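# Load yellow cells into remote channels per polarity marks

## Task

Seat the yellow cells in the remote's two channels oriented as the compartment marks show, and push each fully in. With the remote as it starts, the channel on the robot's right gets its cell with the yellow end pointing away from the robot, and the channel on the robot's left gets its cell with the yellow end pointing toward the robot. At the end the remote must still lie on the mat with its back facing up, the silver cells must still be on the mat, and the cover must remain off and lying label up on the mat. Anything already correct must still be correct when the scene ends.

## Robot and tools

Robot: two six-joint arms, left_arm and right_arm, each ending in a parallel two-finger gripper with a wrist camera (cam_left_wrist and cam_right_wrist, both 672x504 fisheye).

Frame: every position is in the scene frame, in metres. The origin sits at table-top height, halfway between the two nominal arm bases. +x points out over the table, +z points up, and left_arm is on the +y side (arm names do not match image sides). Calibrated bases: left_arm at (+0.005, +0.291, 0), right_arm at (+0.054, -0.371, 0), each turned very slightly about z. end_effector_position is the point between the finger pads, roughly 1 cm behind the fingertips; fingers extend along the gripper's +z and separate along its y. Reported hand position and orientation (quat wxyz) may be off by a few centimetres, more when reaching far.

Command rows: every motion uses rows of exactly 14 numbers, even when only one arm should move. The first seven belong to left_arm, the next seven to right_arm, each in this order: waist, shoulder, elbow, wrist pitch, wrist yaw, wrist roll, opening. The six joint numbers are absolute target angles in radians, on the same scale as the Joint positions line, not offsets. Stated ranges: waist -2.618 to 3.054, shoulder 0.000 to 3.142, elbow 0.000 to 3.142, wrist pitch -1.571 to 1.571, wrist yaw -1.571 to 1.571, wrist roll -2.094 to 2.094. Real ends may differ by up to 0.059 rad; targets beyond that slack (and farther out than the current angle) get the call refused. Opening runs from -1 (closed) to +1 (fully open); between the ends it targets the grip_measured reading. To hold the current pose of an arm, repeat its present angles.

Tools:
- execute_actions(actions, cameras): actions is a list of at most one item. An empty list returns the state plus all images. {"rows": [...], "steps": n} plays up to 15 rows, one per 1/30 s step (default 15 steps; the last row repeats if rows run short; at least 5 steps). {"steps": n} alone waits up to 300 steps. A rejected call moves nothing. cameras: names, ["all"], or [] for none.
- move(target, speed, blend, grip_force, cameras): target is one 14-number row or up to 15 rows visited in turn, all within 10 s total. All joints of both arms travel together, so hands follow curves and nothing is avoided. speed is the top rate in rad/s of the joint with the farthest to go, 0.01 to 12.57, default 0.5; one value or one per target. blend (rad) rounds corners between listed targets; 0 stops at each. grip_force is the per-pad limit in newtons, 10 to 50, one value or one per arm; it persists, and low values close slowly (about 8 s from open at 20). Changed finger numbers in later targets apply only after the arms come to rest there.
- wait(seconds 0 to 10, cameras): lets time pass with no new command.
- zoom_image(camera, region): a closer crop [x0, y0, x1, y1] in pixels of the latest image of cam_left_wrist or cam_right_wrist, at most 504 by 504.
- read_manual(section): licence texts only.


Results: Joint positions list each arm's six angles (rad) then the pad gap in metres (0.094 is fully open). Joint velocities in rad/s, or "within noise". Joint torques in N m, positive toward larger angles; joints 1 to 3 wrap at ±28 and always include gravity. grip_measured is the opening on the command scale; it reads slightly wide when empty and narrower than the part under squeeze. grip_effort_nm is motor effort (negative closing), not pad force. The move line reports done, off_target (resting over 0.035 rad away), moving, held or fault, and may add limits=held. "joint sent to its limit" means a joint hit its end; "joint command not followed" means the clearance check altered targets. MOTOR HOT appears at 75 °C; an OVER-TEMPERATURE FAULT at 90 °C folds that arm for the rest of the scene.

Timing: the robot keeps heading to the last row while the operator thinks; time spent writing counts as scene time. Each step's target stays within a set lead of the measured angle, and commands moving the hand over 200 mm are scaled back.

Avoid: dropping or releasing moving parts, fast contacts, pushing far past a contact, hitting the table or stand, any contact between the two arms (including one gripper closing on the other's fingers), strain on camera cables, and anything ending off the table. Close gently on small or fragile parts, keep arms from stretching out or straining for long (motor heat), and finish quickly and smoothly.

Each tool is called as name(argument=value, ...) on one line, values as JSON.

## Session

Great. Scene 2.

execute_actions(actions=[])

Scene clock: 0.00 s of 4760.00 s.
left_arm: end_effector_position=(+0.2597, +0.2905, +0.3195) grip_measured=+1.000 grip_effort_nm=n/a end_effector_quat_wxyz=(+0.543, -0.180, +0.809, +0.138) | right_arm: end_effector_position=(+0.2483, -0.2477, +0.3210) grip_measured=+1.000 grip_effort_nm=n/a end_effector_quat_wxyz=(+0.582, -0.235, +0.765, +0.141)
Joint positions: left_arm=[-0.658 0.876 1.095 -0.942 -0.971 -0.599 0.094] | right_arm=[0.604 0.486 0.882 -0.683 0.104 -0.029 0.094]
Joint velocities: within noise
Joint torques (N m): no reading
Motor temperatures (°C): left_arm=[25 25 30 24 23 23 28] | right_arm=[26 23 27 27 23 25 22]
Heat: left arm: 30 °C; right arm: 27 °C.
camera_calibration:
cam_left_wrist: T_world_to_cam=[[0.455783, -0.887152, -0.0722699, 0.164144], [-0.778069, -0.357672, -0.51641, 0.486522], [0.432286, 0.291602, -0.853286, 0.177701], [0, 0, 0, 1]] pos_world=[0.226917, 0.267818, 0.414738]
cam_right_wrist: T_world_to_cam=[[0.556474, -0.830528, 0.0236701, -0.348337], [-0.669427, -0.465042, -0.579313, 0.249895], [0.492143, 0.306527, -0.814761, 0.31129], [0, 0, 0, 1]] pos_world=[0.207928, -0.268511, 0.406639]

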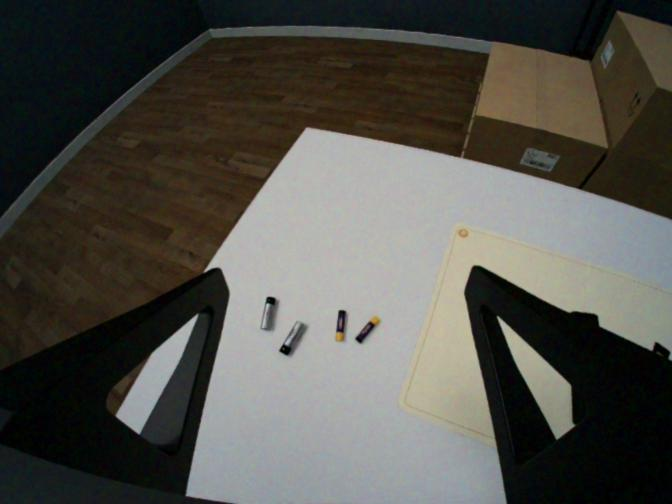

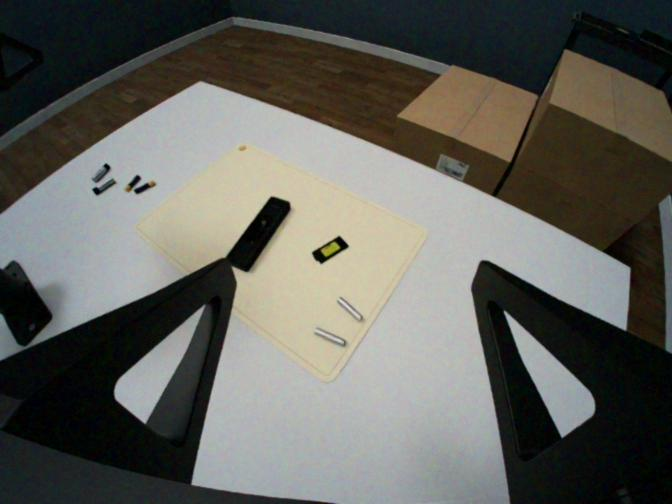

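move(target=[0.081,1.79,1.48,-1.235,0,0,1,0.25,1.4,0.6,0.4,-0.7,0,1], speed=1.0, cameras=["all"])

zoom_image(camera="cam_right_wrist", region=[235, 180, 375, 310])

zoom_image(camera="cam_left_wrist", region=[200, 60, 480, 280])

Scene clock: 2.57 s of 4760.00 s.
left_arm: end_effector_position=(+0.3339, +0.3302, +0.1040) grip_measured=+1.000 grip_effort_nm=0.00 end_effector_quat_wxyz=(+0.009, -0.059, +0.998, +0.006) | right_arm: end_effector_position=(+0.3890, -0.1488, +0.1706) grip_measured=+1.000 grip_effort_nm=-0.01 end_effector_quat_wxyz=(+0.480, -0.302, +0.745, +0.352)
Joint positions: left_arm=[0.081 1.783 1.455 -1.224 -0.012 -0.008 0.094] | right_arm=[0.256 1.394 0.617 0.391 -0.685 -0.003 0.094]
Joint torques (N m): left_arm=[-0.06 -7.76 10.11 0.21 0.13 0.08] | right_arm=[-0.47 -4.94 5.19 2.08 -0.32 0.07]
Heat: left arm: 30 °C; right arm: 28 °C.
Kept back: nothing.
move: done
camera_calibration:
cam_left_wrist: T_world_to_cam=[[0.0841643, -0.99539, -0.0459931, 0.307013], [-0.80411, -0.0951056, 0.586824, 0.254313], [-0.588493, -0.0124062, -0.808407, 0.386631], [0, 0, 0, 1]] pos_world=[0.406186, 0.334581, 0.177439]
cam_right_wrist: T_world_to_cam=[[0.801894, -0.534085, -0.267804, -0.342685], [-0.581951, -0.596724, -0.552498, 0.244845], [0.135276, 0.598894, -0.78932, 0.267082], [0, 0, 0, 1]] pos_world=[0.381155, -0.196872, 0.254317]

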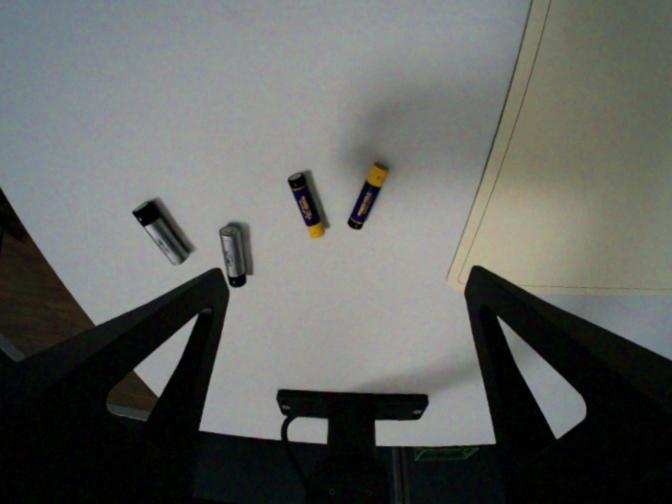

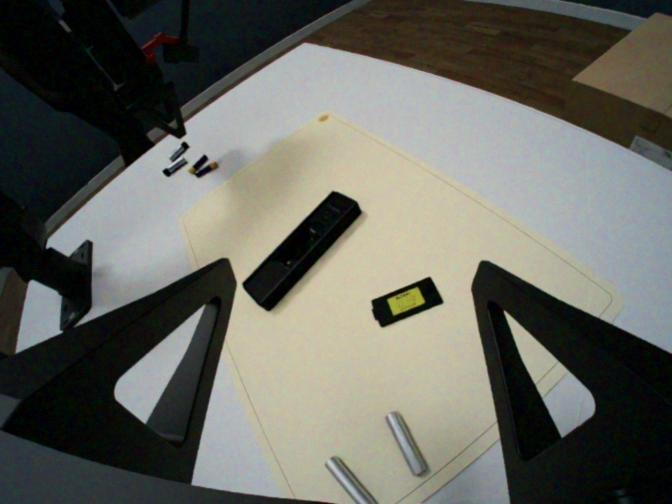

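Scaled by 3.600 from the camera's 672x504 image, which has a finer 960x720 frame.

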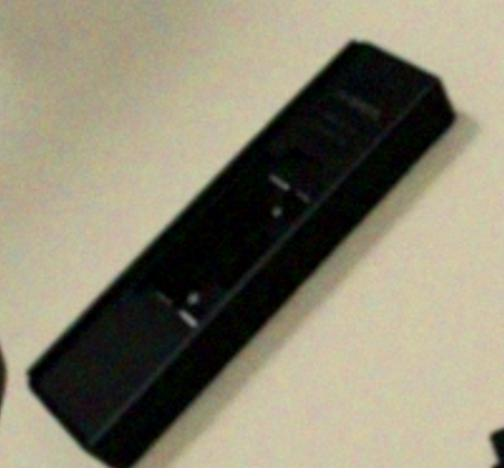

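Scaled by 1.800 from the camera's 672x504 image, which has a finer 960x720 frame.

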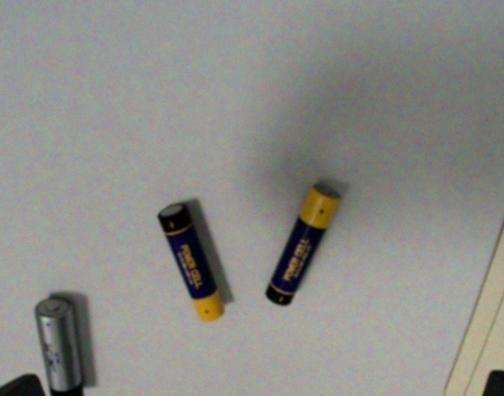

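move(target=[0.046,1.863,1.298,-1.026,0.012,0.300,-0.5,0.25,1.4,0.6,0.4,-0.7,0,1], speed=0.6, cameras=["cam_left_wrist"])

zoom_image(camera="cam_left_wrist", region=[240, 160, 450, 340])

Scene clock: 4.30 s of 4760.00 s.
left_arm: end_effector_position=(+0.3322, +0.3182, +0.0454) grip_measured=-0.497 grip_effort_nm=-0.15 end_effector_quat_wxyz=(-0.010, +0.105, +0.994, -0.001) | right_arm: end_effector_position=(+0.3890, -0.1487, +0.1707) grip_measured=+1.000 grip_effort_nm=-0.01 end_effector_quat_wxyz=(+0.480, -0.302, +0.745, +0.352)
Joint positions: left_arm=[0.051 1.851 1.304 -1.043 -0.002 0.291 0.024] | right_arm=[0.256 1.394 0.617 0.391 -0.685 -0.003 0.094]
Joint torques (N m): left_arm=[-0.43 -7.75 6.64 0.43 0.16 0.11] | right_arm=[-0.47 -4.93 5.19 2.06 -0.3 0.07]
Heat: left arm: 31 °C; right arm: 29 °C.
Kept back: nothing.
move: done
camera_calibration:
cam_left_wrist: T_world_to_cam=[[-0.243788, -0.969399, -0.0288453, 0.392403], [-0.767589, 0.174686, 0.616678, 0.186939], [-0.592768, 0.17248, -0.786687, 0.279818], [0, 0, 0, 1]] pos_world=[0.405023, 0.299477, 0.116167]
Images, in order (width x height): cam_left_wrist 672x504.

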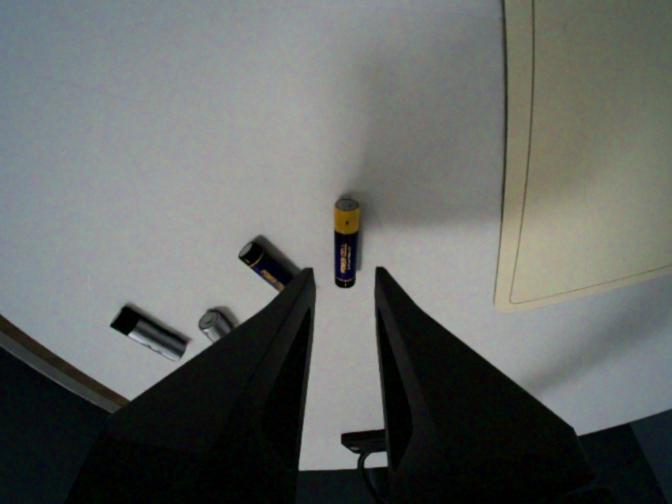

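Scaled by 2.400 from the camera's 672x504 image, which has a finer 960x720 frame.

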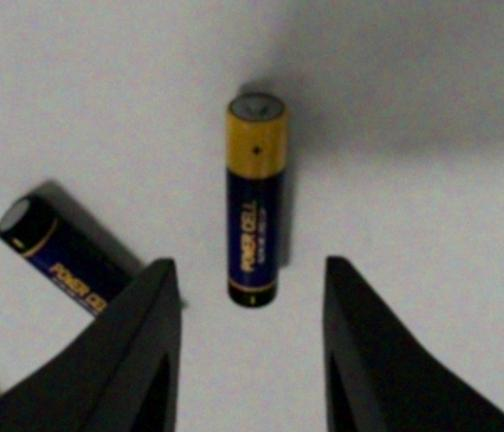

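move(target=[0.046,1.896,1.226,-0.912,0.012,0.300,-0.62,0.25,1.4,0.6,0.4,-0.7,0,1], speed=0.15, cameras=["cam_left_wrist"])

zoom_image(camera="cam_left_wrist", region=[250, 190, 450, 350])

Scene clock: 6.07 s of 4760.00 s.
left_arm: end_effector_position=(+0.3351, +0.3184, +0.0204) grip_measured=-0.617 grip_effort_nm=-0.15 end_effector_quat_wxyz=(-0.002, +0.106, +0.994, +0.001) | right_arm: end_effector_position=(+0.3890, -0.1487, +0.1707) grip_measured=+1.000 grip_effort_nm=-0.01 end_effector_quat_wxyz=(+0.480, -0.302, +0.745, +0.352)
Joint positions: left_arm=[0.051 1.88 1.235 -0.929 -0.002 0.292 0.018] | right_arm=[0.256 1.394 0.617 0.391 -0.685 -0.003 0.094]
Joint torques (N m): left_arm=[-0.42 -7.31 6.13 0.46 0.17 0.11] | right_arm=[-0.47 -4.93 5.19 2.07 -0.3 0.08]
Heat: left arm: 31 °C; right arm: 29 °C.
Kept back: nothing.
move: done
camera_calibration:
cam_left_wrist: T_world_to_cam=[[-0.243936, -0.969186, -0.0342611, 0.392714], [-0.777672, 0.174382, 0.604, 0.208223], [-0.579414, 0.173982, -0.796247, 0.257093], [0, 0, 0, 1]] pos_world=[0.406689, 0.299573, 0.0923981]
Images, in order (width x height): cam_left_wrist 672x504.

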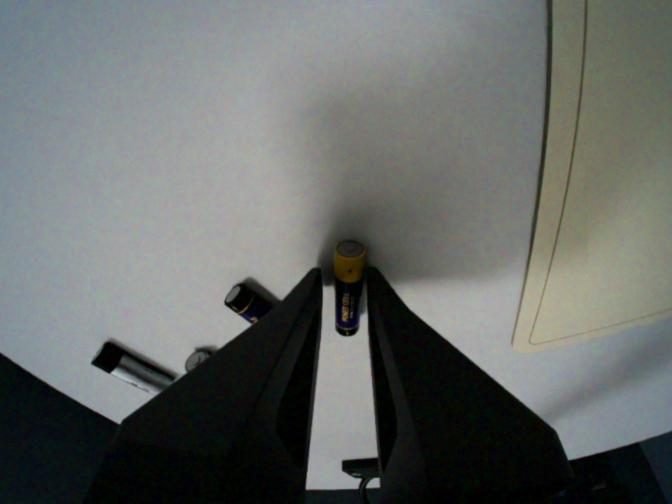

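Scaled by 2.520 from the camera's 672x504 image, which has a finer 960x720 frame.

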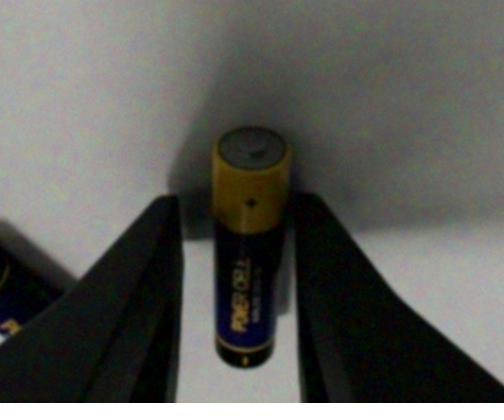

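move(target=[0.046,1.896,1.226,-0.912,0.012,0.300,-0.86,0.25,1.4,0.6,0.4,-0.7,0,1], grip_force=[20,50], cameras=["cam_left_wrist"])

zoom_image(camera="cam_left_wrist", region=[250, 190, 450, 350])

Scene clock: 7.20 s of 4760.00 s.
left_arm: end_effector_position=(+0.3353, +0.3184, +0.0204) grip_measured=-0.772 grip_effort_nm=-0.45 end_effector_quat_wxyz=(-0.001, +0.106, +0.994, +0.001) | right_arm: end_effector_position=(+0.3890, -0.1487, +0.1707) grip_measured=+1.000 grip_effort_nm=-0.01 end_effector_quat_wxyz=(+0.480, -0.302, +0.745, +0.352)
Joint positions: left_arm=[0.051 1.88 1.235 -0.929 -0.002 0.292 0.011] | right_arm=[0.256 1.394 0.617 0.391 -0.685 -0.003 0.094]
Joint torques (N m): left_arm=[-0.46 -7.38 6.06 0.44 0.15 0.09] | right_arm=[-0.47 -4.93 5.19 2.06 -0.3 0.08]
Heat: left arm: 31 °C; right arm: 30 °C.
Kept back: nothing.
grip_force (N): 20, 50
move: done
camera_calibration:
cam_left_wrist: T_world_to_cam=[[-0.243959, -0.96917, -0.0345302, 0.392767], [-0.778107, 0.174365, 0.603445, 0.208532], [-0.57882, 0.174084, -0.796657, 0.256917], [0, 0, 0, 1]] pos_world=[0.406788, 0.299572, 0.0923994]
Images, in order (width x height): cam_left_wrist 672x504.

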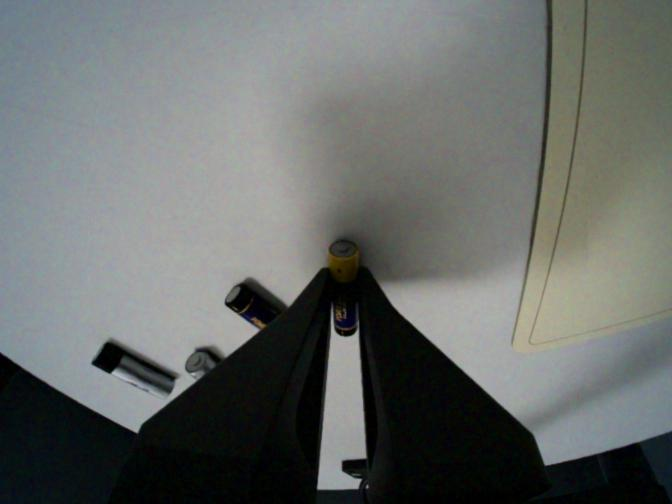

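Scaled by 2.520 from the camera's 672x504 image, which has a finer 960x720 frame.

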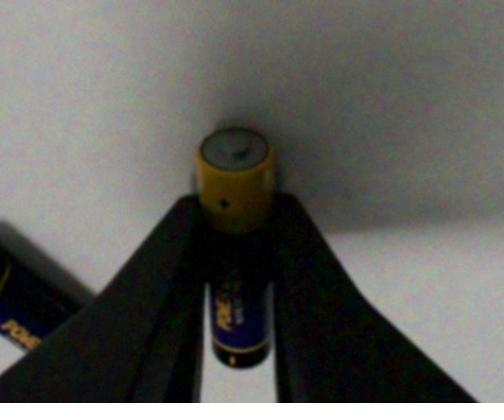

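move(target=[[0.046,1.78,1.45,-1.24,0.008,0.25,-0.86,0.25,1.4,0.6,0.4,-0.7,0,1],[-0.3,2.2,2.15,-1.50,0.004,-0.45,-0.86,0.25,1.4,0.6,0.4,-0.7,0,1],[-0.614,2.508,2.391,-1.464,0.002,-0.855,-0.86,0.25,1.4,0.6,0.4,-0.7,0,1]], blend=[0.12,0.15,0], speed=[0.6,0.9,0.6], cameras=["all"])

zoom_image(camera="cam_left_wrist", region=[230, 160, 450, 380])

zoom_image(camera="cam_right_wrist", region=[235, 180, 375, 310])

Scene clock: 10.67 s of 4760.00 s.
left_arm: end_effector_position=(+0.3997, +0.0260, +0.0576) grip_measured=-0.773 grip_effort_nm=-0.47 end_effector_quat_wxyz=(-0.009, -0.127, +0.992, +0.005) | right_arm: end_effector_position=(+0.3890, -0.1487, +0.1707) grip_measured=+1.000 grip_effort_nm=-0.01 end_effector_quat_wxyz=(+0.480, -0.302, +0.745, +0.352)
Joint positions: left_arm=[-0.619 2.49 2.366 -1.467 0.005 -0.846 0.011] | right_arm=[0.256 1.394 0.617 0.391 -0.685 -0.003 0.094]
Joint torques (N m): left_arm=[0.46 -12.46 10.07 0.26 -0.03 -0.07] | right_arm=[-0.47 -4.93 5.19 2.07 -0.3 0.07]
Heat: left arm: 31 °C; right arm: 31 °C.
Kept back: nothing.
grip_force (N): 20, 50
move: done
camera_calibration:
cam_left_wrist: T_world_to_cam=[[0.218604, -0.974801, -0.0444371, -0.0577146], [-0.762858, -0.199116, 0.615143, 0.290141], [-0.60849, -0.100573, -0.787162, 0.393201], [0, 0, 0, 1]] pos_world=[0.473211, 0.041057, 0.12847]
cam_right_wrist: T_world_to_cam=[[0.80218, -0.533717, -0.267682, -0.342645], [-0.581555, -0.596825, -0.552805, 0.244751], [0.135282, 0.599121, -0.789147, 0.267173], [0, 0, 0, 1]] pos_world=[0.381055, -0.196871, 0.254418]

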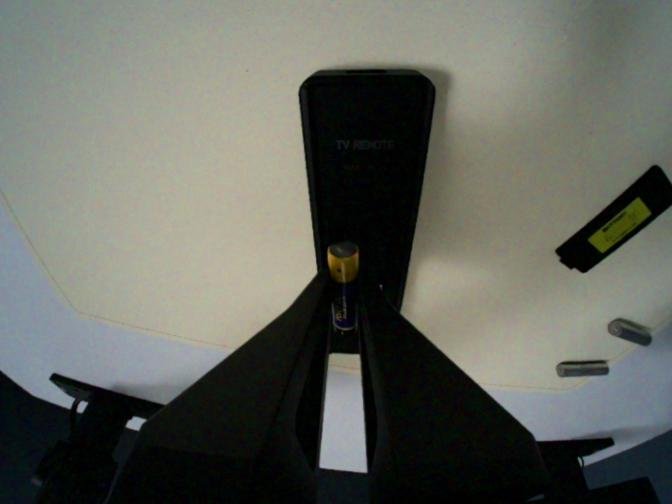

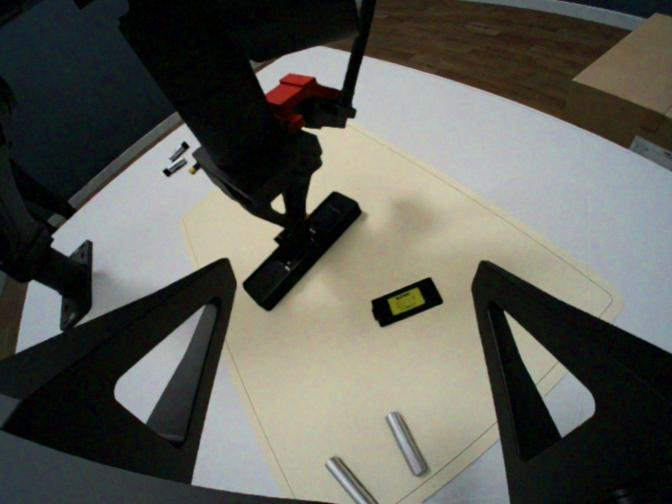

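Scaled by 2.291 from the camera's 672x504 image, which has a finer 960x720 frame.

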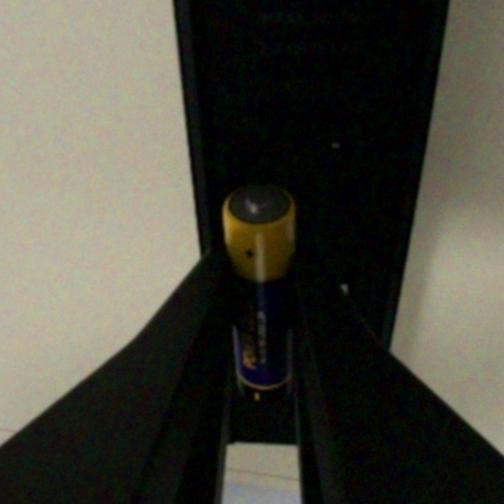

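Scaled by 3.600 from the camera's 672x504 image, which has a finer 960x720 frame.

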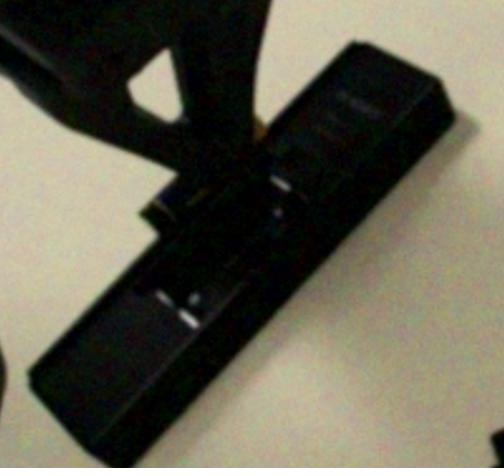

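move(target=[-0.6593,2.529,2.400,-1.427,0.002,-0.903,-0.86,0.25,1.4,0.6,0.4,-0.7,0,1], speed=0.3, cameras=["all"])

zoom_image(camera="cam_left_wrist", region=[230, 160, 450, 380])

zoom_image(camera="cam_right_wrist", region=[235, 180, 375, 310])

Scene clock: 12.13 s of 4760.00 s.
left_arm: end_effector_position=(+0.3950, +0.0059, +0.0533) grip_measured=-0.773 grip_effort_nm=-0.47 end_effector_quat_wxyz=(-0.001, -0.131, +0.991, -0.003) | right_arm: end_effector_position=(+0.3890, -0.1487, +0.1707) grip_measured=+1.000 grip_effort_nm=-0.01 end_effector_quat_wxyz=(+0.480, -0.302, +0.745, +0.352)
Joint positions: left_arm=[-0.659 2.503 2.374 -1.44 0.005 -0.894 0.011] | right_arm=[0.256 1.394 0.617 0.391 -0.685 -0.003 0.094]
Joint torques (N m): left_arm=[0.01 -11.86 10.06 0.42 -0.03 -0.09] | right_arm=[-0.47 -4.93 5.19 2.07 -0.3 0.07]
Heat: left arm: 31 °C; right arm: 31 °C.
Kept back: nothing.
grip_force (N): 20, 50
move: done
camera_calibration:
cam_left_wrist: T_world_to_cam=[[0.226655, -0.973548, -0.028842, -0.0805679], [-0.772255, -0.197679, 0.603777, 0.289531], [-0.593507, -0.114576, -0.796632, 0.379641], [0, 0, 0, 1]] pos_world=[0.467172, 0.022295, 0.125299]
cam_right_wrist: T_world_to_cam=[[0.80218, -0.533717, -0.267682, -0.342645], [-0.581555, -0.596825, -0.552805, 0.244751], [0.135282, 0.599121, -0.789147, 0.267173], [0, 0, 0, 1]] pos_world=[0.381055, -0.196871, 0.254418]

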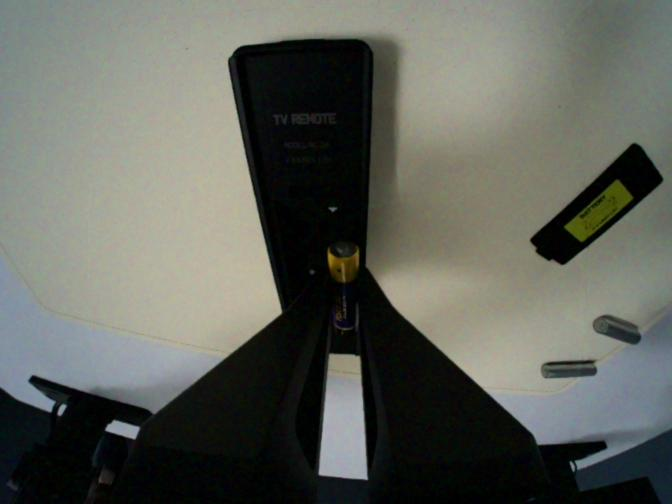

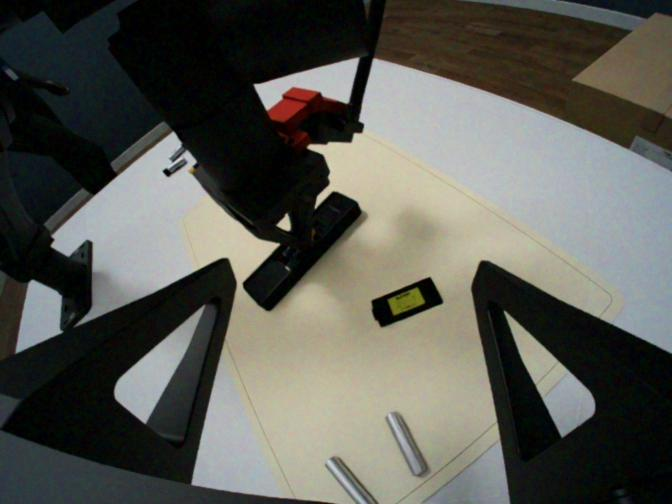

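Scaled by 2.291 from the camera's 672x504 image, which has a finer 960x720 frame.

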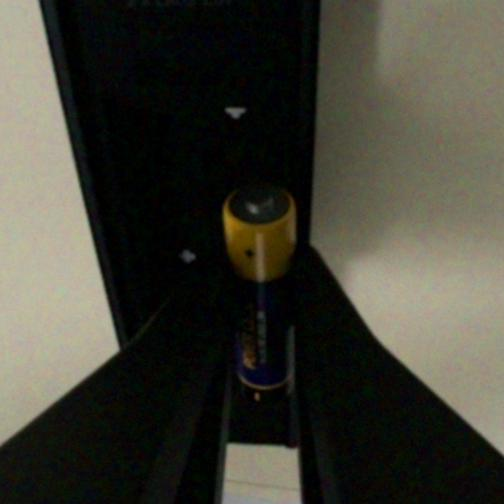

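Scaled by 3.600 from the camera's 672x504 image, which has a finer 960x720 frame.

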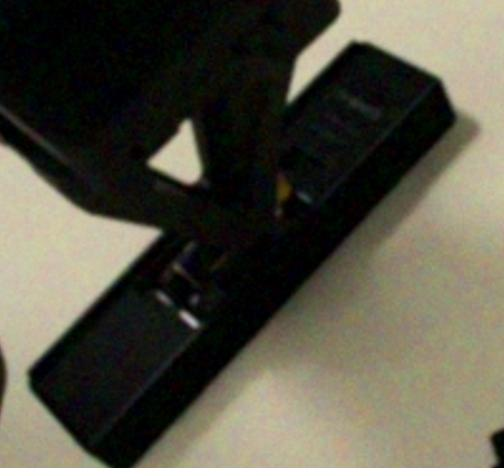

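move(target=[[-0.6435,2.529,2.365,-1.425,0.002,-0.909,-0.86,0.25,1.4,0.6,0.4,-0.7,0,1],[-0.6435,2.529,2.312,-1.382,0.002,-0.909,-0.86,0.25,1.4,0.6,0.4,-0.7,0,1]], speed=0.2, cameras=["all"])

zoom_image(camera="cam_left_wrist", region=[230, 160, 450, 380])

zoom_image(camera="cam_right_wrist", region=[260, 200, 340, 280])

Scene clock: 14.17 s of 4760.00 s.
left_arm: end_effector_position=(+0.3950, +0.0116, +0.0397) grip_measured=-0.773 grip_effort_nm=-0.47 end_effector_quat_wxyz=(-0.008, -0.139, +0.990, +0.004) | right_arm: end_effector_position=(+0.3890, -0.1487, +0.1707) grip_measured=+1.000 grip_effort_nm=-0.01 end_effector_quat_wxyz=(+0.480, -0.302, +0.745, +0.352)
Joint positions: left_arm=[-0.65 2.504 2.321 -1.405 0.005 -0.9 0.011] | right_arm=[0.256 1.394 0.617 0.391 -0.685 -0.003 0.094]
Joint torques (N m): left_arm=[0.5 -11.96 6.69 0.5 -0.01 -0.06] | right_arm=[-0.47 -4.93 5.19 2.07 -0.3 0.07]
Heat: left arm: 31 °C; right arm: 31 °C.
Kept back: nothing.
grip_force (N): 20, 50
move: done
camera_calibration:
cam_left_wrist: T_world_to_cam=[[0.241638, -0.969412, -0.0430341, -0.0807594], [-0.759733, -0.21659, 0.613103, 0.29371], [-0.60367, -0.115455, -0.78883, 0.373116], [0, 0, 0, 1]] pos_world=[0.467894, 0.0284033, 0.110776]
cam_right_wrist: T_world_to_cam=[[0.80218, -0.533717, -0.267682, -0.342645], [-0.581555, -0.596825, -0.552805, 0.244751], [0.135282, 0.599121, -0.789147, 0.267173], [0, 0, 0, 1]] pos_world=[0.381055, -0.196871, 0.254418]

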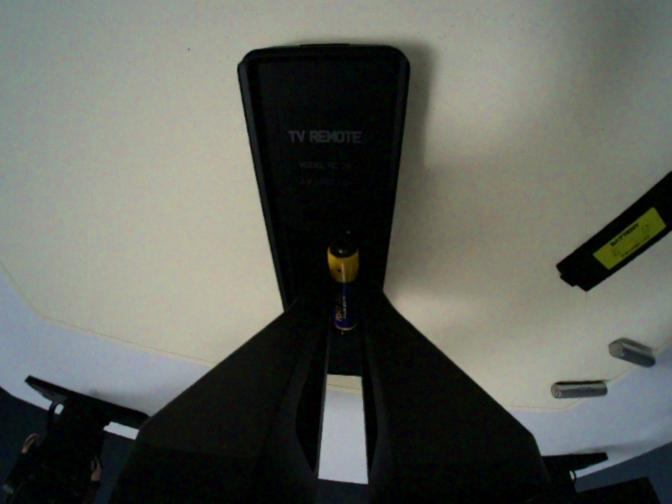

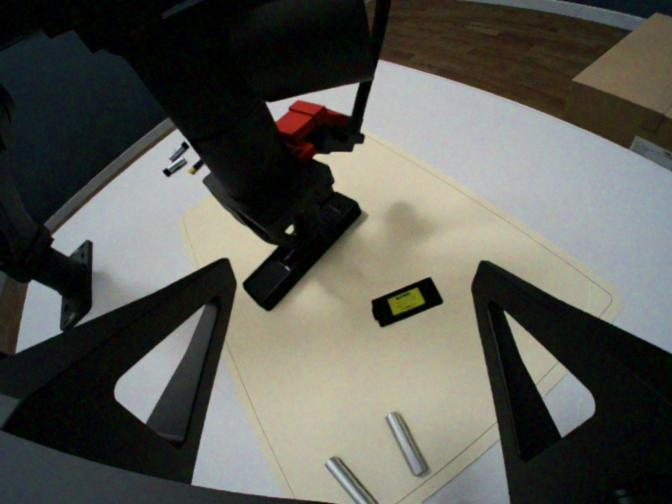

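Scaled by 2.291 from the camera's 672x504 image, which has a finer 960x720 frame.

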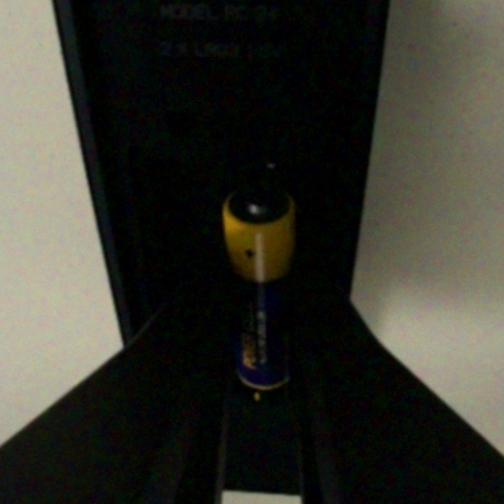

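Scaled by 6.300 from the camera's 672x504 image, which has a finer 960x720 frame.

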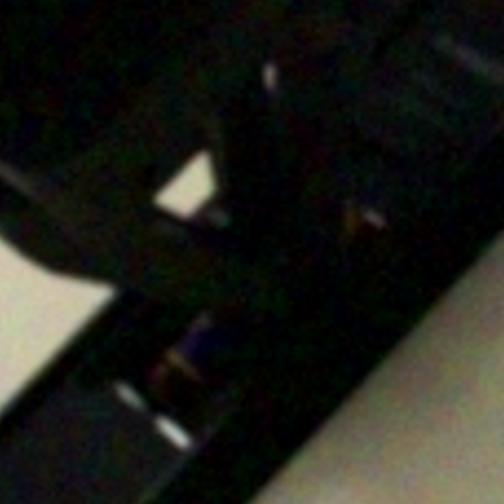

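move(target=[-0.6435,2.529,2.312,-1.382,0.002,-0.909,-0.69,0.25,1.4,0.6,0.4,-0.7,0,1], grip_force=[20,50], cameras=["all"])

zoom_image(camera="cam_left_wrist", region=[230, 160, 450, 380])

zoom_image(camera="cam_right_wrist", region=[260, 200, 340, 280])

Scene clock: 15.00 s of 4760.00 s.
left_arm: end_effector_position=(+0.3951, +0.0117, +0.0397) grip_measured=-0.693 grip_effort_nm=0.17 end_effector_quat_wxyz=(-0.008, -0.140, +0.990, +0.004) | right_arm: end_effector_position=(+0.3890, -0.1487, +0.1707) grip_measured=+1.000 grip_effort_nm=-0.01 end_effector_quat_wxyz=(+0.480, -0.302, +0.745, +0.352)
Joint positions: left_arm=[-0.649 2.504 2.321 -1.405 0.005 -0.901 0.014] | right_arm=[0.256 1.394 0.617 0.391 -0.685 -0.003 0.094]
Joint torques (N m): left_arm=[0.49 -11.99 6.6 0.48 -0.02 -0.07] | right_arm=[-0.49 -4.93 5.19 2.07 -0.3 0.07]
Motor temperatures (°C): left_arm=[25 26 31 24 23 23 28] | right_arm=[26 24 28 32 24 25 22]
Heat: left arm: 31 °C; right arm: 32 °C.
Kept back: nothing.
grip_force (N): 20, 50
move: done
camera_calibration:
cam_left_wrist: T_world_to_cam=[[0.242406, -0.969221, -0.0430083, -0.0809557], [-0.759568, -0.217176, 0.6131, 0.293769], [-0.60357, -0.115951, -0.788834, 0.373167], [0, 0, 0, 1]] pos_world=[0.467994, 0.0286049, 0.110776]
cam_right_wrist: T_world_to_cam=[[0.80218, -0.533717, -0.267682, -0.342645], [-0.581555, -0.596825, -0.552805, 0.244751], [0.135282, 0.599121, -0.789147, 0.267173], [0, 0, 0, 1]] pos_world=[0.381055, -0.196871, 0.254418]

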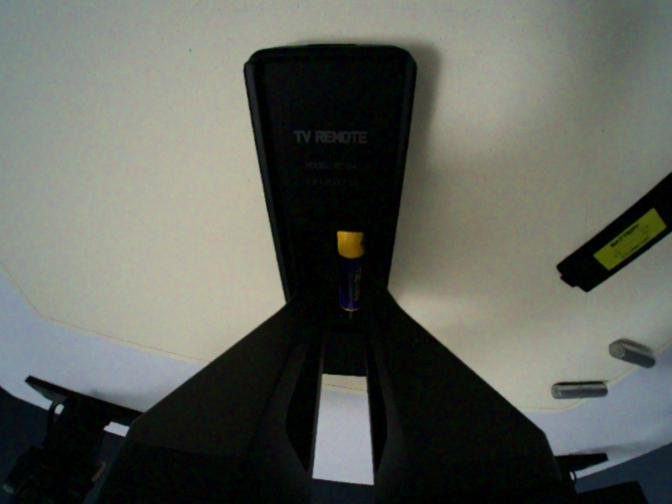

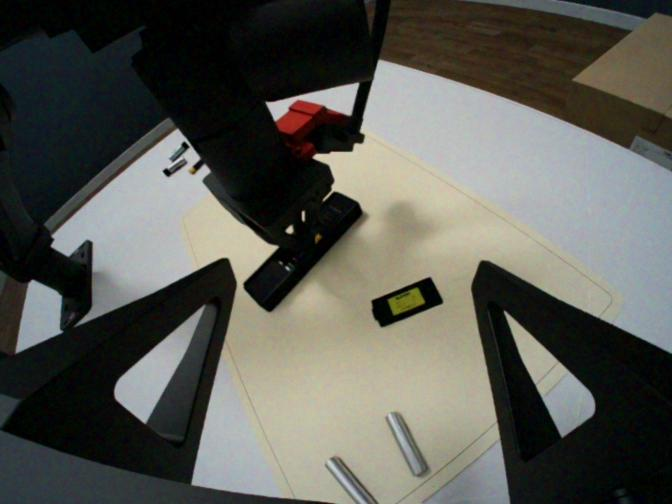

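Scaled by 2.291 from the camera's 672x504 image, which has a finer 960x720 frame.

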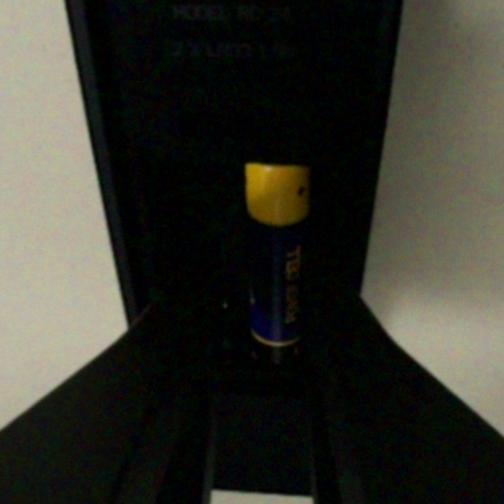

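Scaled by 6.300 from the camera's 672x504 image, which has a finer 960x720 frame.

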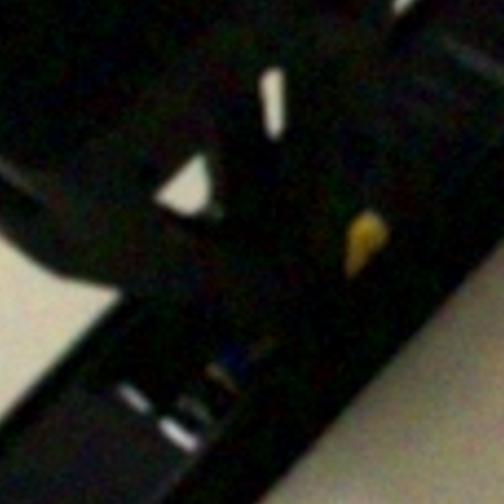

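move(target=[[-0.6435,2.529,2.385,-1.430,0.002,-0.909,-0.69,0.25,1.4,0.6,0.4,-0.7,0,1],[-0.6615,2.529,2.385,-1.430,0.002,-0.909,-1,0.25,1.4,0.6,0.4,-0.7,0,1],[-0.6615,2.529,2.325,-1.383,0.002,-0.909,-1,0.25,1.4,0.6,0.4,-0.7,0,1]], speed=0.2, cameras=["all"])

zoom_image(camera="cam_left_wrist", region=[230, 160, 450, 380])

zoom_image(camera="cam_right_wrist", region=[260, 200, 340, 280])

Scene clock: 19.20 s of 4760.00 s.
left_arm: end_effector_position=(+0.3979, +0.0065, +0.0430) grip_measured=-0.986 grip_effort_nm=-0.47 end_effector_quat_wxyz=(+0.000, -0.137, +0.991, -0.004) | right_arm: end_effector_position=(+0.3890, -0.1487, +0.1707) grip_measured=+1.000 grip_effort_nm=-0.01 end_effector_quat_wxyz=(+0.480, -0.302, +0.745, +0.352)
Joint positions: left_arm=[-0.655 2.504 2.335 -1.396 0.005 -0.901 0.001] | right_arm=[0.256 1.394 0.617 0.391 -0.685 -0.003 0.094]
Joint torques (N m): left_arm=[-0.55 -12.03 6.6 0.43 -0.04 -0.05] | right_arm=[-0.47 -4.93 5.19 2.07 -0.3 0.08]
Heat: left arm: 32 °C; right arm: 32 °C.
Kept back: nothing.
grip_force (N): 20, 50
move: done
camera_calibration:
cam_left_wrist: T_world_to_cam=[[0.237835, -0.970954, -0.0261399, -0.0854646], [-0.771616, -0.205216, 0.602075, 0.297946], [-0.589952, -0.123024, -0.798011, 0.371953], [0, 0, 0, 1]] pos_world=[0.469661, 0.0239205, 0.115203]
cam_right_wrist: T_world_to_cam=[[0.80218, -0.533717, -0.267682, -0.342645], [-0.581555, -0.596825, -0.552805, 0.244751], [0.135282, 0.599121, -0.789147, 0.267173], [0, 0, 0, 1]] pos_world=[0.381055, -0.196871, 0.254418]

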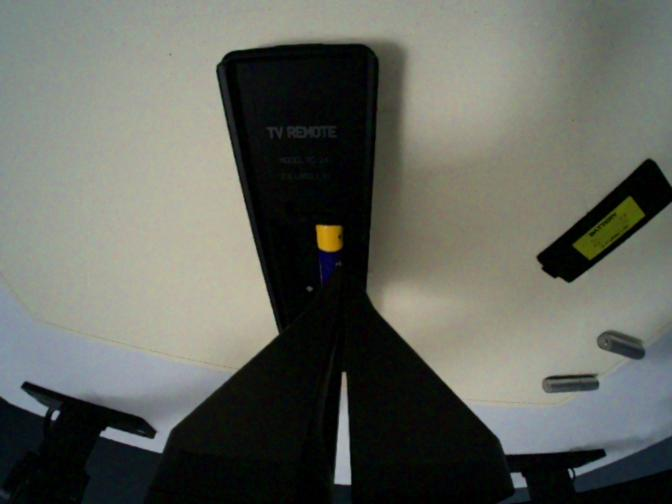

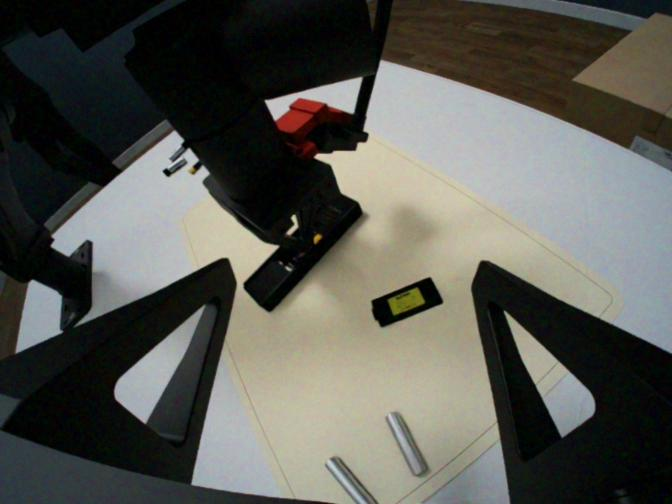

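Scaled by 2.291 from the camera's 672x504 image, which has a finer 960x720 frame.

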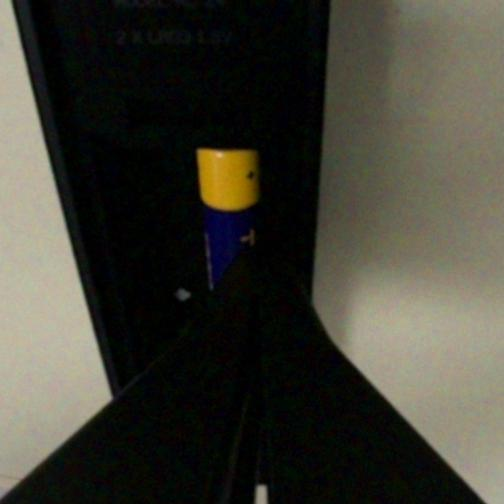

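Scaled by 6.300 from the camera's 672x504 image, which has a finer 960x720 frame.

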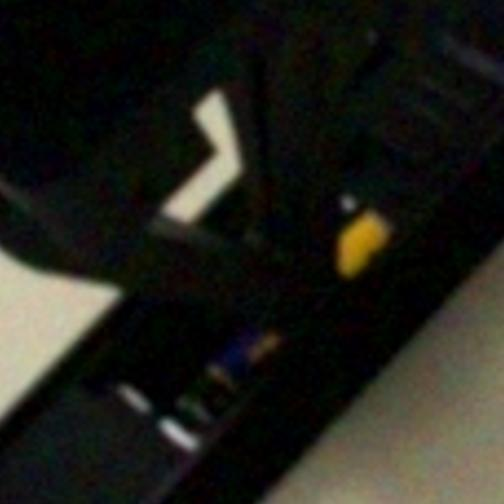

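move(target=[[-0.6415,2.529,2.340,-1.412,0.002,-0.909,-1,0.25,1.4,0.6,0.4,-0.7,0,1],[-0.6415,2.529,2.305,-1.373,0.002,-0.909,-1,0.25,1.4,0.6,0.4,-0.7,0,1]], speed=0.15, cameras=["all"])

zoom_image(camera="cam_left_wrist", region=[230, 160, 450, 380])

Scene clock: 24.27 s of 4760.00 s.
left_arm: end_effector_position=(+0.3979, +0.0110, +0.0382) grip_measured=-0.986 grip_effort_nm=-0.47 end_effector_quat_wxyz=(-0.004, -0.141, +0.990, +0.000) | right_arm: end_effector_position=(+0.3890, -0.1487, +0.1707) grip_measured=+1.000 grip_effort_nm=-0.01 end_effector_quat_wxyz=(+0.480, -0.302, +0.745, +0.352)
Joint positions: left_arm=[-0.647 2.504 2.315 -1.388 0.005 -0.901 0.001] | right_arm=[0.256 1.394 0.617 0.391 -0.685 -0.003 0.094]
Joint torques (N m): left_arm=[0.44 -11.93 6.5 0.41 -0.06 -0.04] | right_arm=[-0.49 -4.93 5.19 2.07 -0.3 0.08]
Heat: left arm: 32 °C; right arm: 33 °C.
Kept back: nothing.
grip_force (N): 20, 50
move: done
camera_calibration:
cam_left_wrist: T_world_to_cam=[[0.244981, -0.968896, -0.0349836, -0.0837338], [-0.764384, -0.215216, 0.607783, 0.298881], [-0.596407, -0.122155, -0.793332, 0.371059], [0, 0, 0, 1]] pos_world=[0.470276, 0.0285213, 0.109789]
cam_right_wrist: T_world_to_cam=[[0.80218, -0.533717, -0.267682, -0.342645], [-0.581555, -0.596825, -0.552805, 0.244751], [0.135282, 0.599121, -0.789147, 0.267173], [0, 0, 0, 1]] pos_world=[0.381055, -0.196871, 0.254418]

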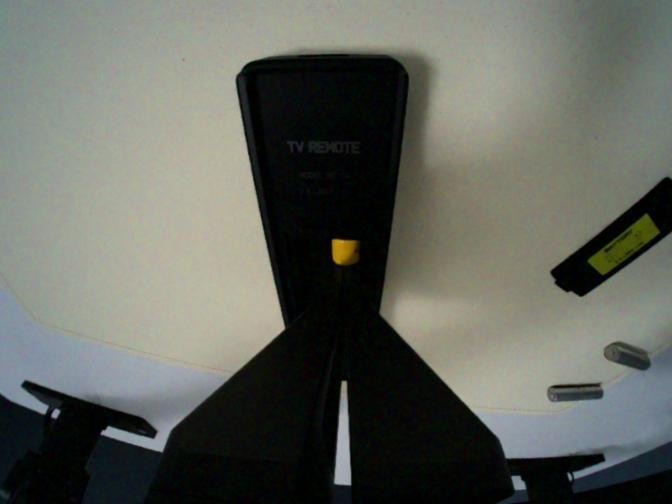

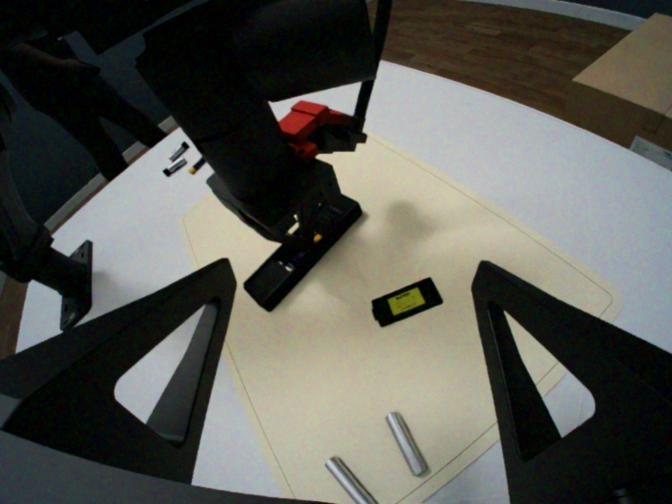

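Scaled by 2.291 from the camera's 672x504 image, which has a finer 960x720 frame.

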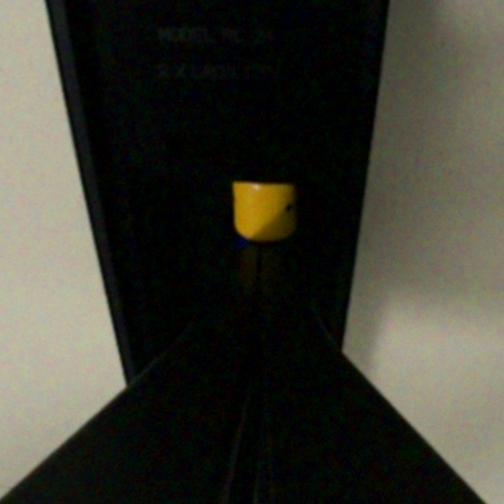

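move(target=[[-0.6415,2.529,2.285,-1.352,0.002,-0.909,-1,0.25,1.4,0.6,0.4,-0.7,0,1],[-0.6415,2.529,2.255,-1.325,0.002,-0.909,-1,0.25,1.4,0.6,0.4,-0.7,0,1]], speed=0.1)

move(target=[[-0.6415,2.529,2.36,-1.43,0.002,-0.909,-1,0.25,1.4,0.6,0.4,-0.7,0,1],[-0.54,2.50,2.39,-1.47,0.002,-0.8,-1,0.25,1.4,0.6,0.4,-0.7,0,1]], speed=0.5, cameras=["all"])

zoom_image(camera="cam_left_wrist", region=[350, 160, 490, 340])

zoom_image(camera="cam_right_wrist", region=[260, 200, 340, 280])

Scene clock: 25.80 s of 4760.00 s.
left_arm: end_effector_position=(+0.3984, +0.0107, +0.0353) grip_measured=-0.986 grip_effort_nm=-0.47 end_effector_quat_wxyz=(-0.003, -0.141, +0.990, -0.001) | right_arm: end_effector_position=(+0.3890, -0.1487, +0.1707) grip_measured=+1.000 grip_effort_nm=-0.01 end_effector_quat_wxyz=(+0.480, -0.302, +0.745, +0.352)
Joint positions: left_arm=[-0.647 2.5 2.297 -1.37 0.005 -0.901 0.001] | right_arm=[0.256 1.394 0.617 0.391 -0.685 -0.003 0.094]
Joint torques (N m): left_arm=[0.44 -11.7 3.62 0.75 -0.03 -0.08] | right_arm=[-0.49 -4.93 5.19 2.07 -0.3 0.07]
Heat: left arm: 32 °C; right arm: 34 °C.
Kept back: nothing.
grip_force (N): 20, 50
move: off_target (left_arm); left_arm: the wrist pitch is farthest, 0.045 rad from its target

Scene clock: 27.83 s of 4760.00 s.
left_arm: end_effector_position=(+0.4219, +0.0589, +0.0514) grip_measured=-0.986 grip_effort_nm=-0.47 end_effector_quat_wxyz=(-0.011, -0.149, +0.989, +0.005) | right_arm: end_effector_position=(+0.3890, -0.1487, +0.1707) grip_measured=+1.000 grip_effort_nm=-0.01 end_effector_quat_wxyz=(+0.480, -0.302, +0.745, +0.352)
Joint positions: left_arm=[-0.536 2.503 2.367 -1.457 0.005 -0.806 0.001] | right_arm=[0.256 1.394 0.617 0.391 -0.685 -0.003 0.094]
Joint torques (N m): left_arm=[-0.32 -14.46 9.77 0.08 -0.03 0.1] | right_arm=[-0.49 -4.93 5.2 2.07 -0.3 0.08]
Heat: left arm: 32 °C; right arm: 34 °C.
Kept back: nothing.
grip_force (N): 20, 50
move: done
camera_calibration:
cam_left_wrist: T_world_to_cam=[[0.260238, -0.964441, -0.0461461, -0.0488556], [-0.751924, -0.232412, 0.616923, 0.314661], [-0.605711, -0.125848, -0.785669, 0.405441], [0, 0, 0, 1]] pos_world=[0.494895, 0.0770368, 0.122166]
cam_right_wrist: T_world_to_cam=[[0.80218, -0.533717, -0.267682, -0.342645], [-0.581555, -0.596825, -0.552805, 0.244751], [0.135282, 0.599121, -0.789147, 0.267173], [0, 0, 0, 1]] pos_world=[0.381055, -0.196871, 0.254418]

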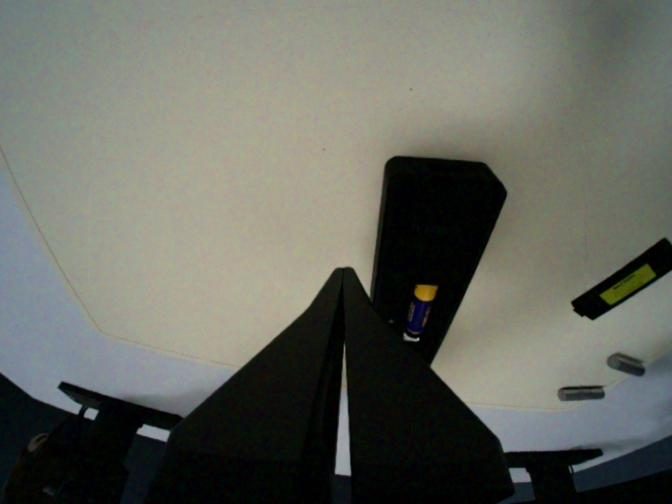

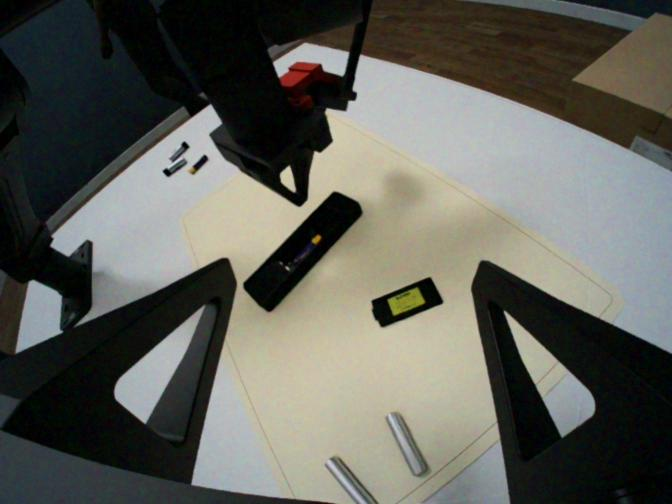

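Scaled by 2.800 from the camera's 672x504 image, which has a finer 960x720 frame.

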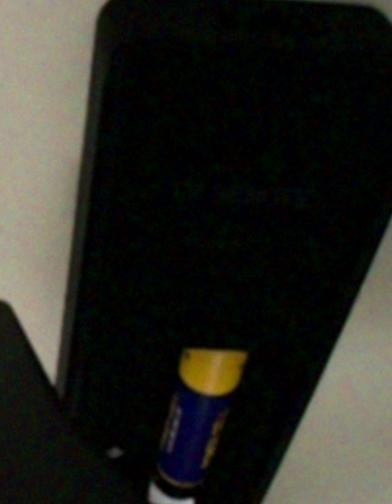

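Scaled by 6.300 from the camera's 672x504 image, which has a finer 960x720 frame.

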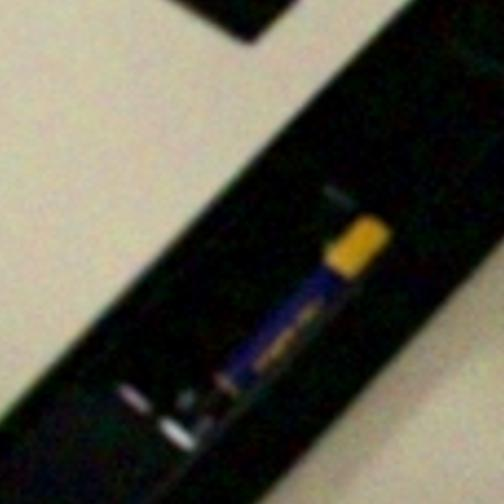

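move(target=[[-0.3,2.10,1.95,-1.42,0.002,-0.5,-1,0.25,1.4,0.6,0.4,-0.7,0,1],[0.166,1.79,1.32,-1.05,0.004,-0.123,-0.55,0.25,1.4,0.6,0.4,-0.7,0,1],[0.166,1.79,1.269,-1.019,0.004,-0.123,-0.55,0.25,1.4,0.6,0.4,-0.7,0,1]], blend=[0.2,0.02,0], speed=[0.8,0.9,0.4], cameras=["cam_left_wrist"])

zoom_image(camera="cam_left_wrist", region=[240, 160, 450, 340])

Scene clock: 31.60 s of 4760.00 s.
left_arm: end_effector_position=(+0.3227, +0.3541, +0.0495) grip_measured=-0.553 grip_effort_nm=0.16 end_effector_quat_wxyz=(-0.003, -0.163, +0.987, -0.002) | right_arm: end_effector_position=(+0.3890, -0.1487, +0.1707) grip_measured=+1.000 grip_effort_nm=-0.01 end_effector_quat_wxyz=(+0.480, -0.302, +0.745, +0.352)
Joint positions: left_arm=[0.168 1.819 1.279 -1.037 0.004 -0.13 0.021] | right_arm=[0.256 1.394 0.617 0.391 -0.685 -0.003 0.094]
Joint torques (N m): left_arm=[-0.08 -11.18 6.32 0.45 -0.01 0.1] | right_arm=[-0.49 -4.93 5.2 2.07 -0.3 0.07]
Heat: left arm: 32 °C; right arm: 34 °C.
Kept back: nothing.
grip_force (N): 20, 50
move: done; blend cut to 0 rad at target 2
camera_calibration:
cam_left_wrist: T_world_to_cam=[[0.28767, -0.957258, -0.0300541, 0.249299], [-0.756018, -0.246235, 0.60647, 0.316671], [-0.587948, -0.151742, -0.794538, 0.384816], [0, 0, 0, 1]] pos_world=[0.393945, 0.375012, 0.121192]
Images, in order (width x height): cam_left_wrist 672x504.

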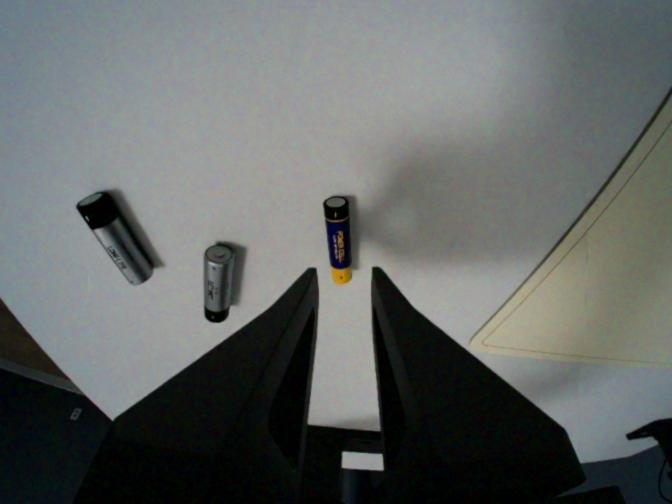

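Scaled by 2.400 from the camera's 672x504 image, which has a finer 960x720 frame.

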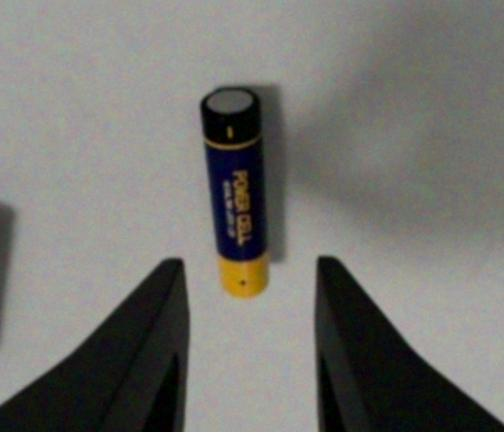

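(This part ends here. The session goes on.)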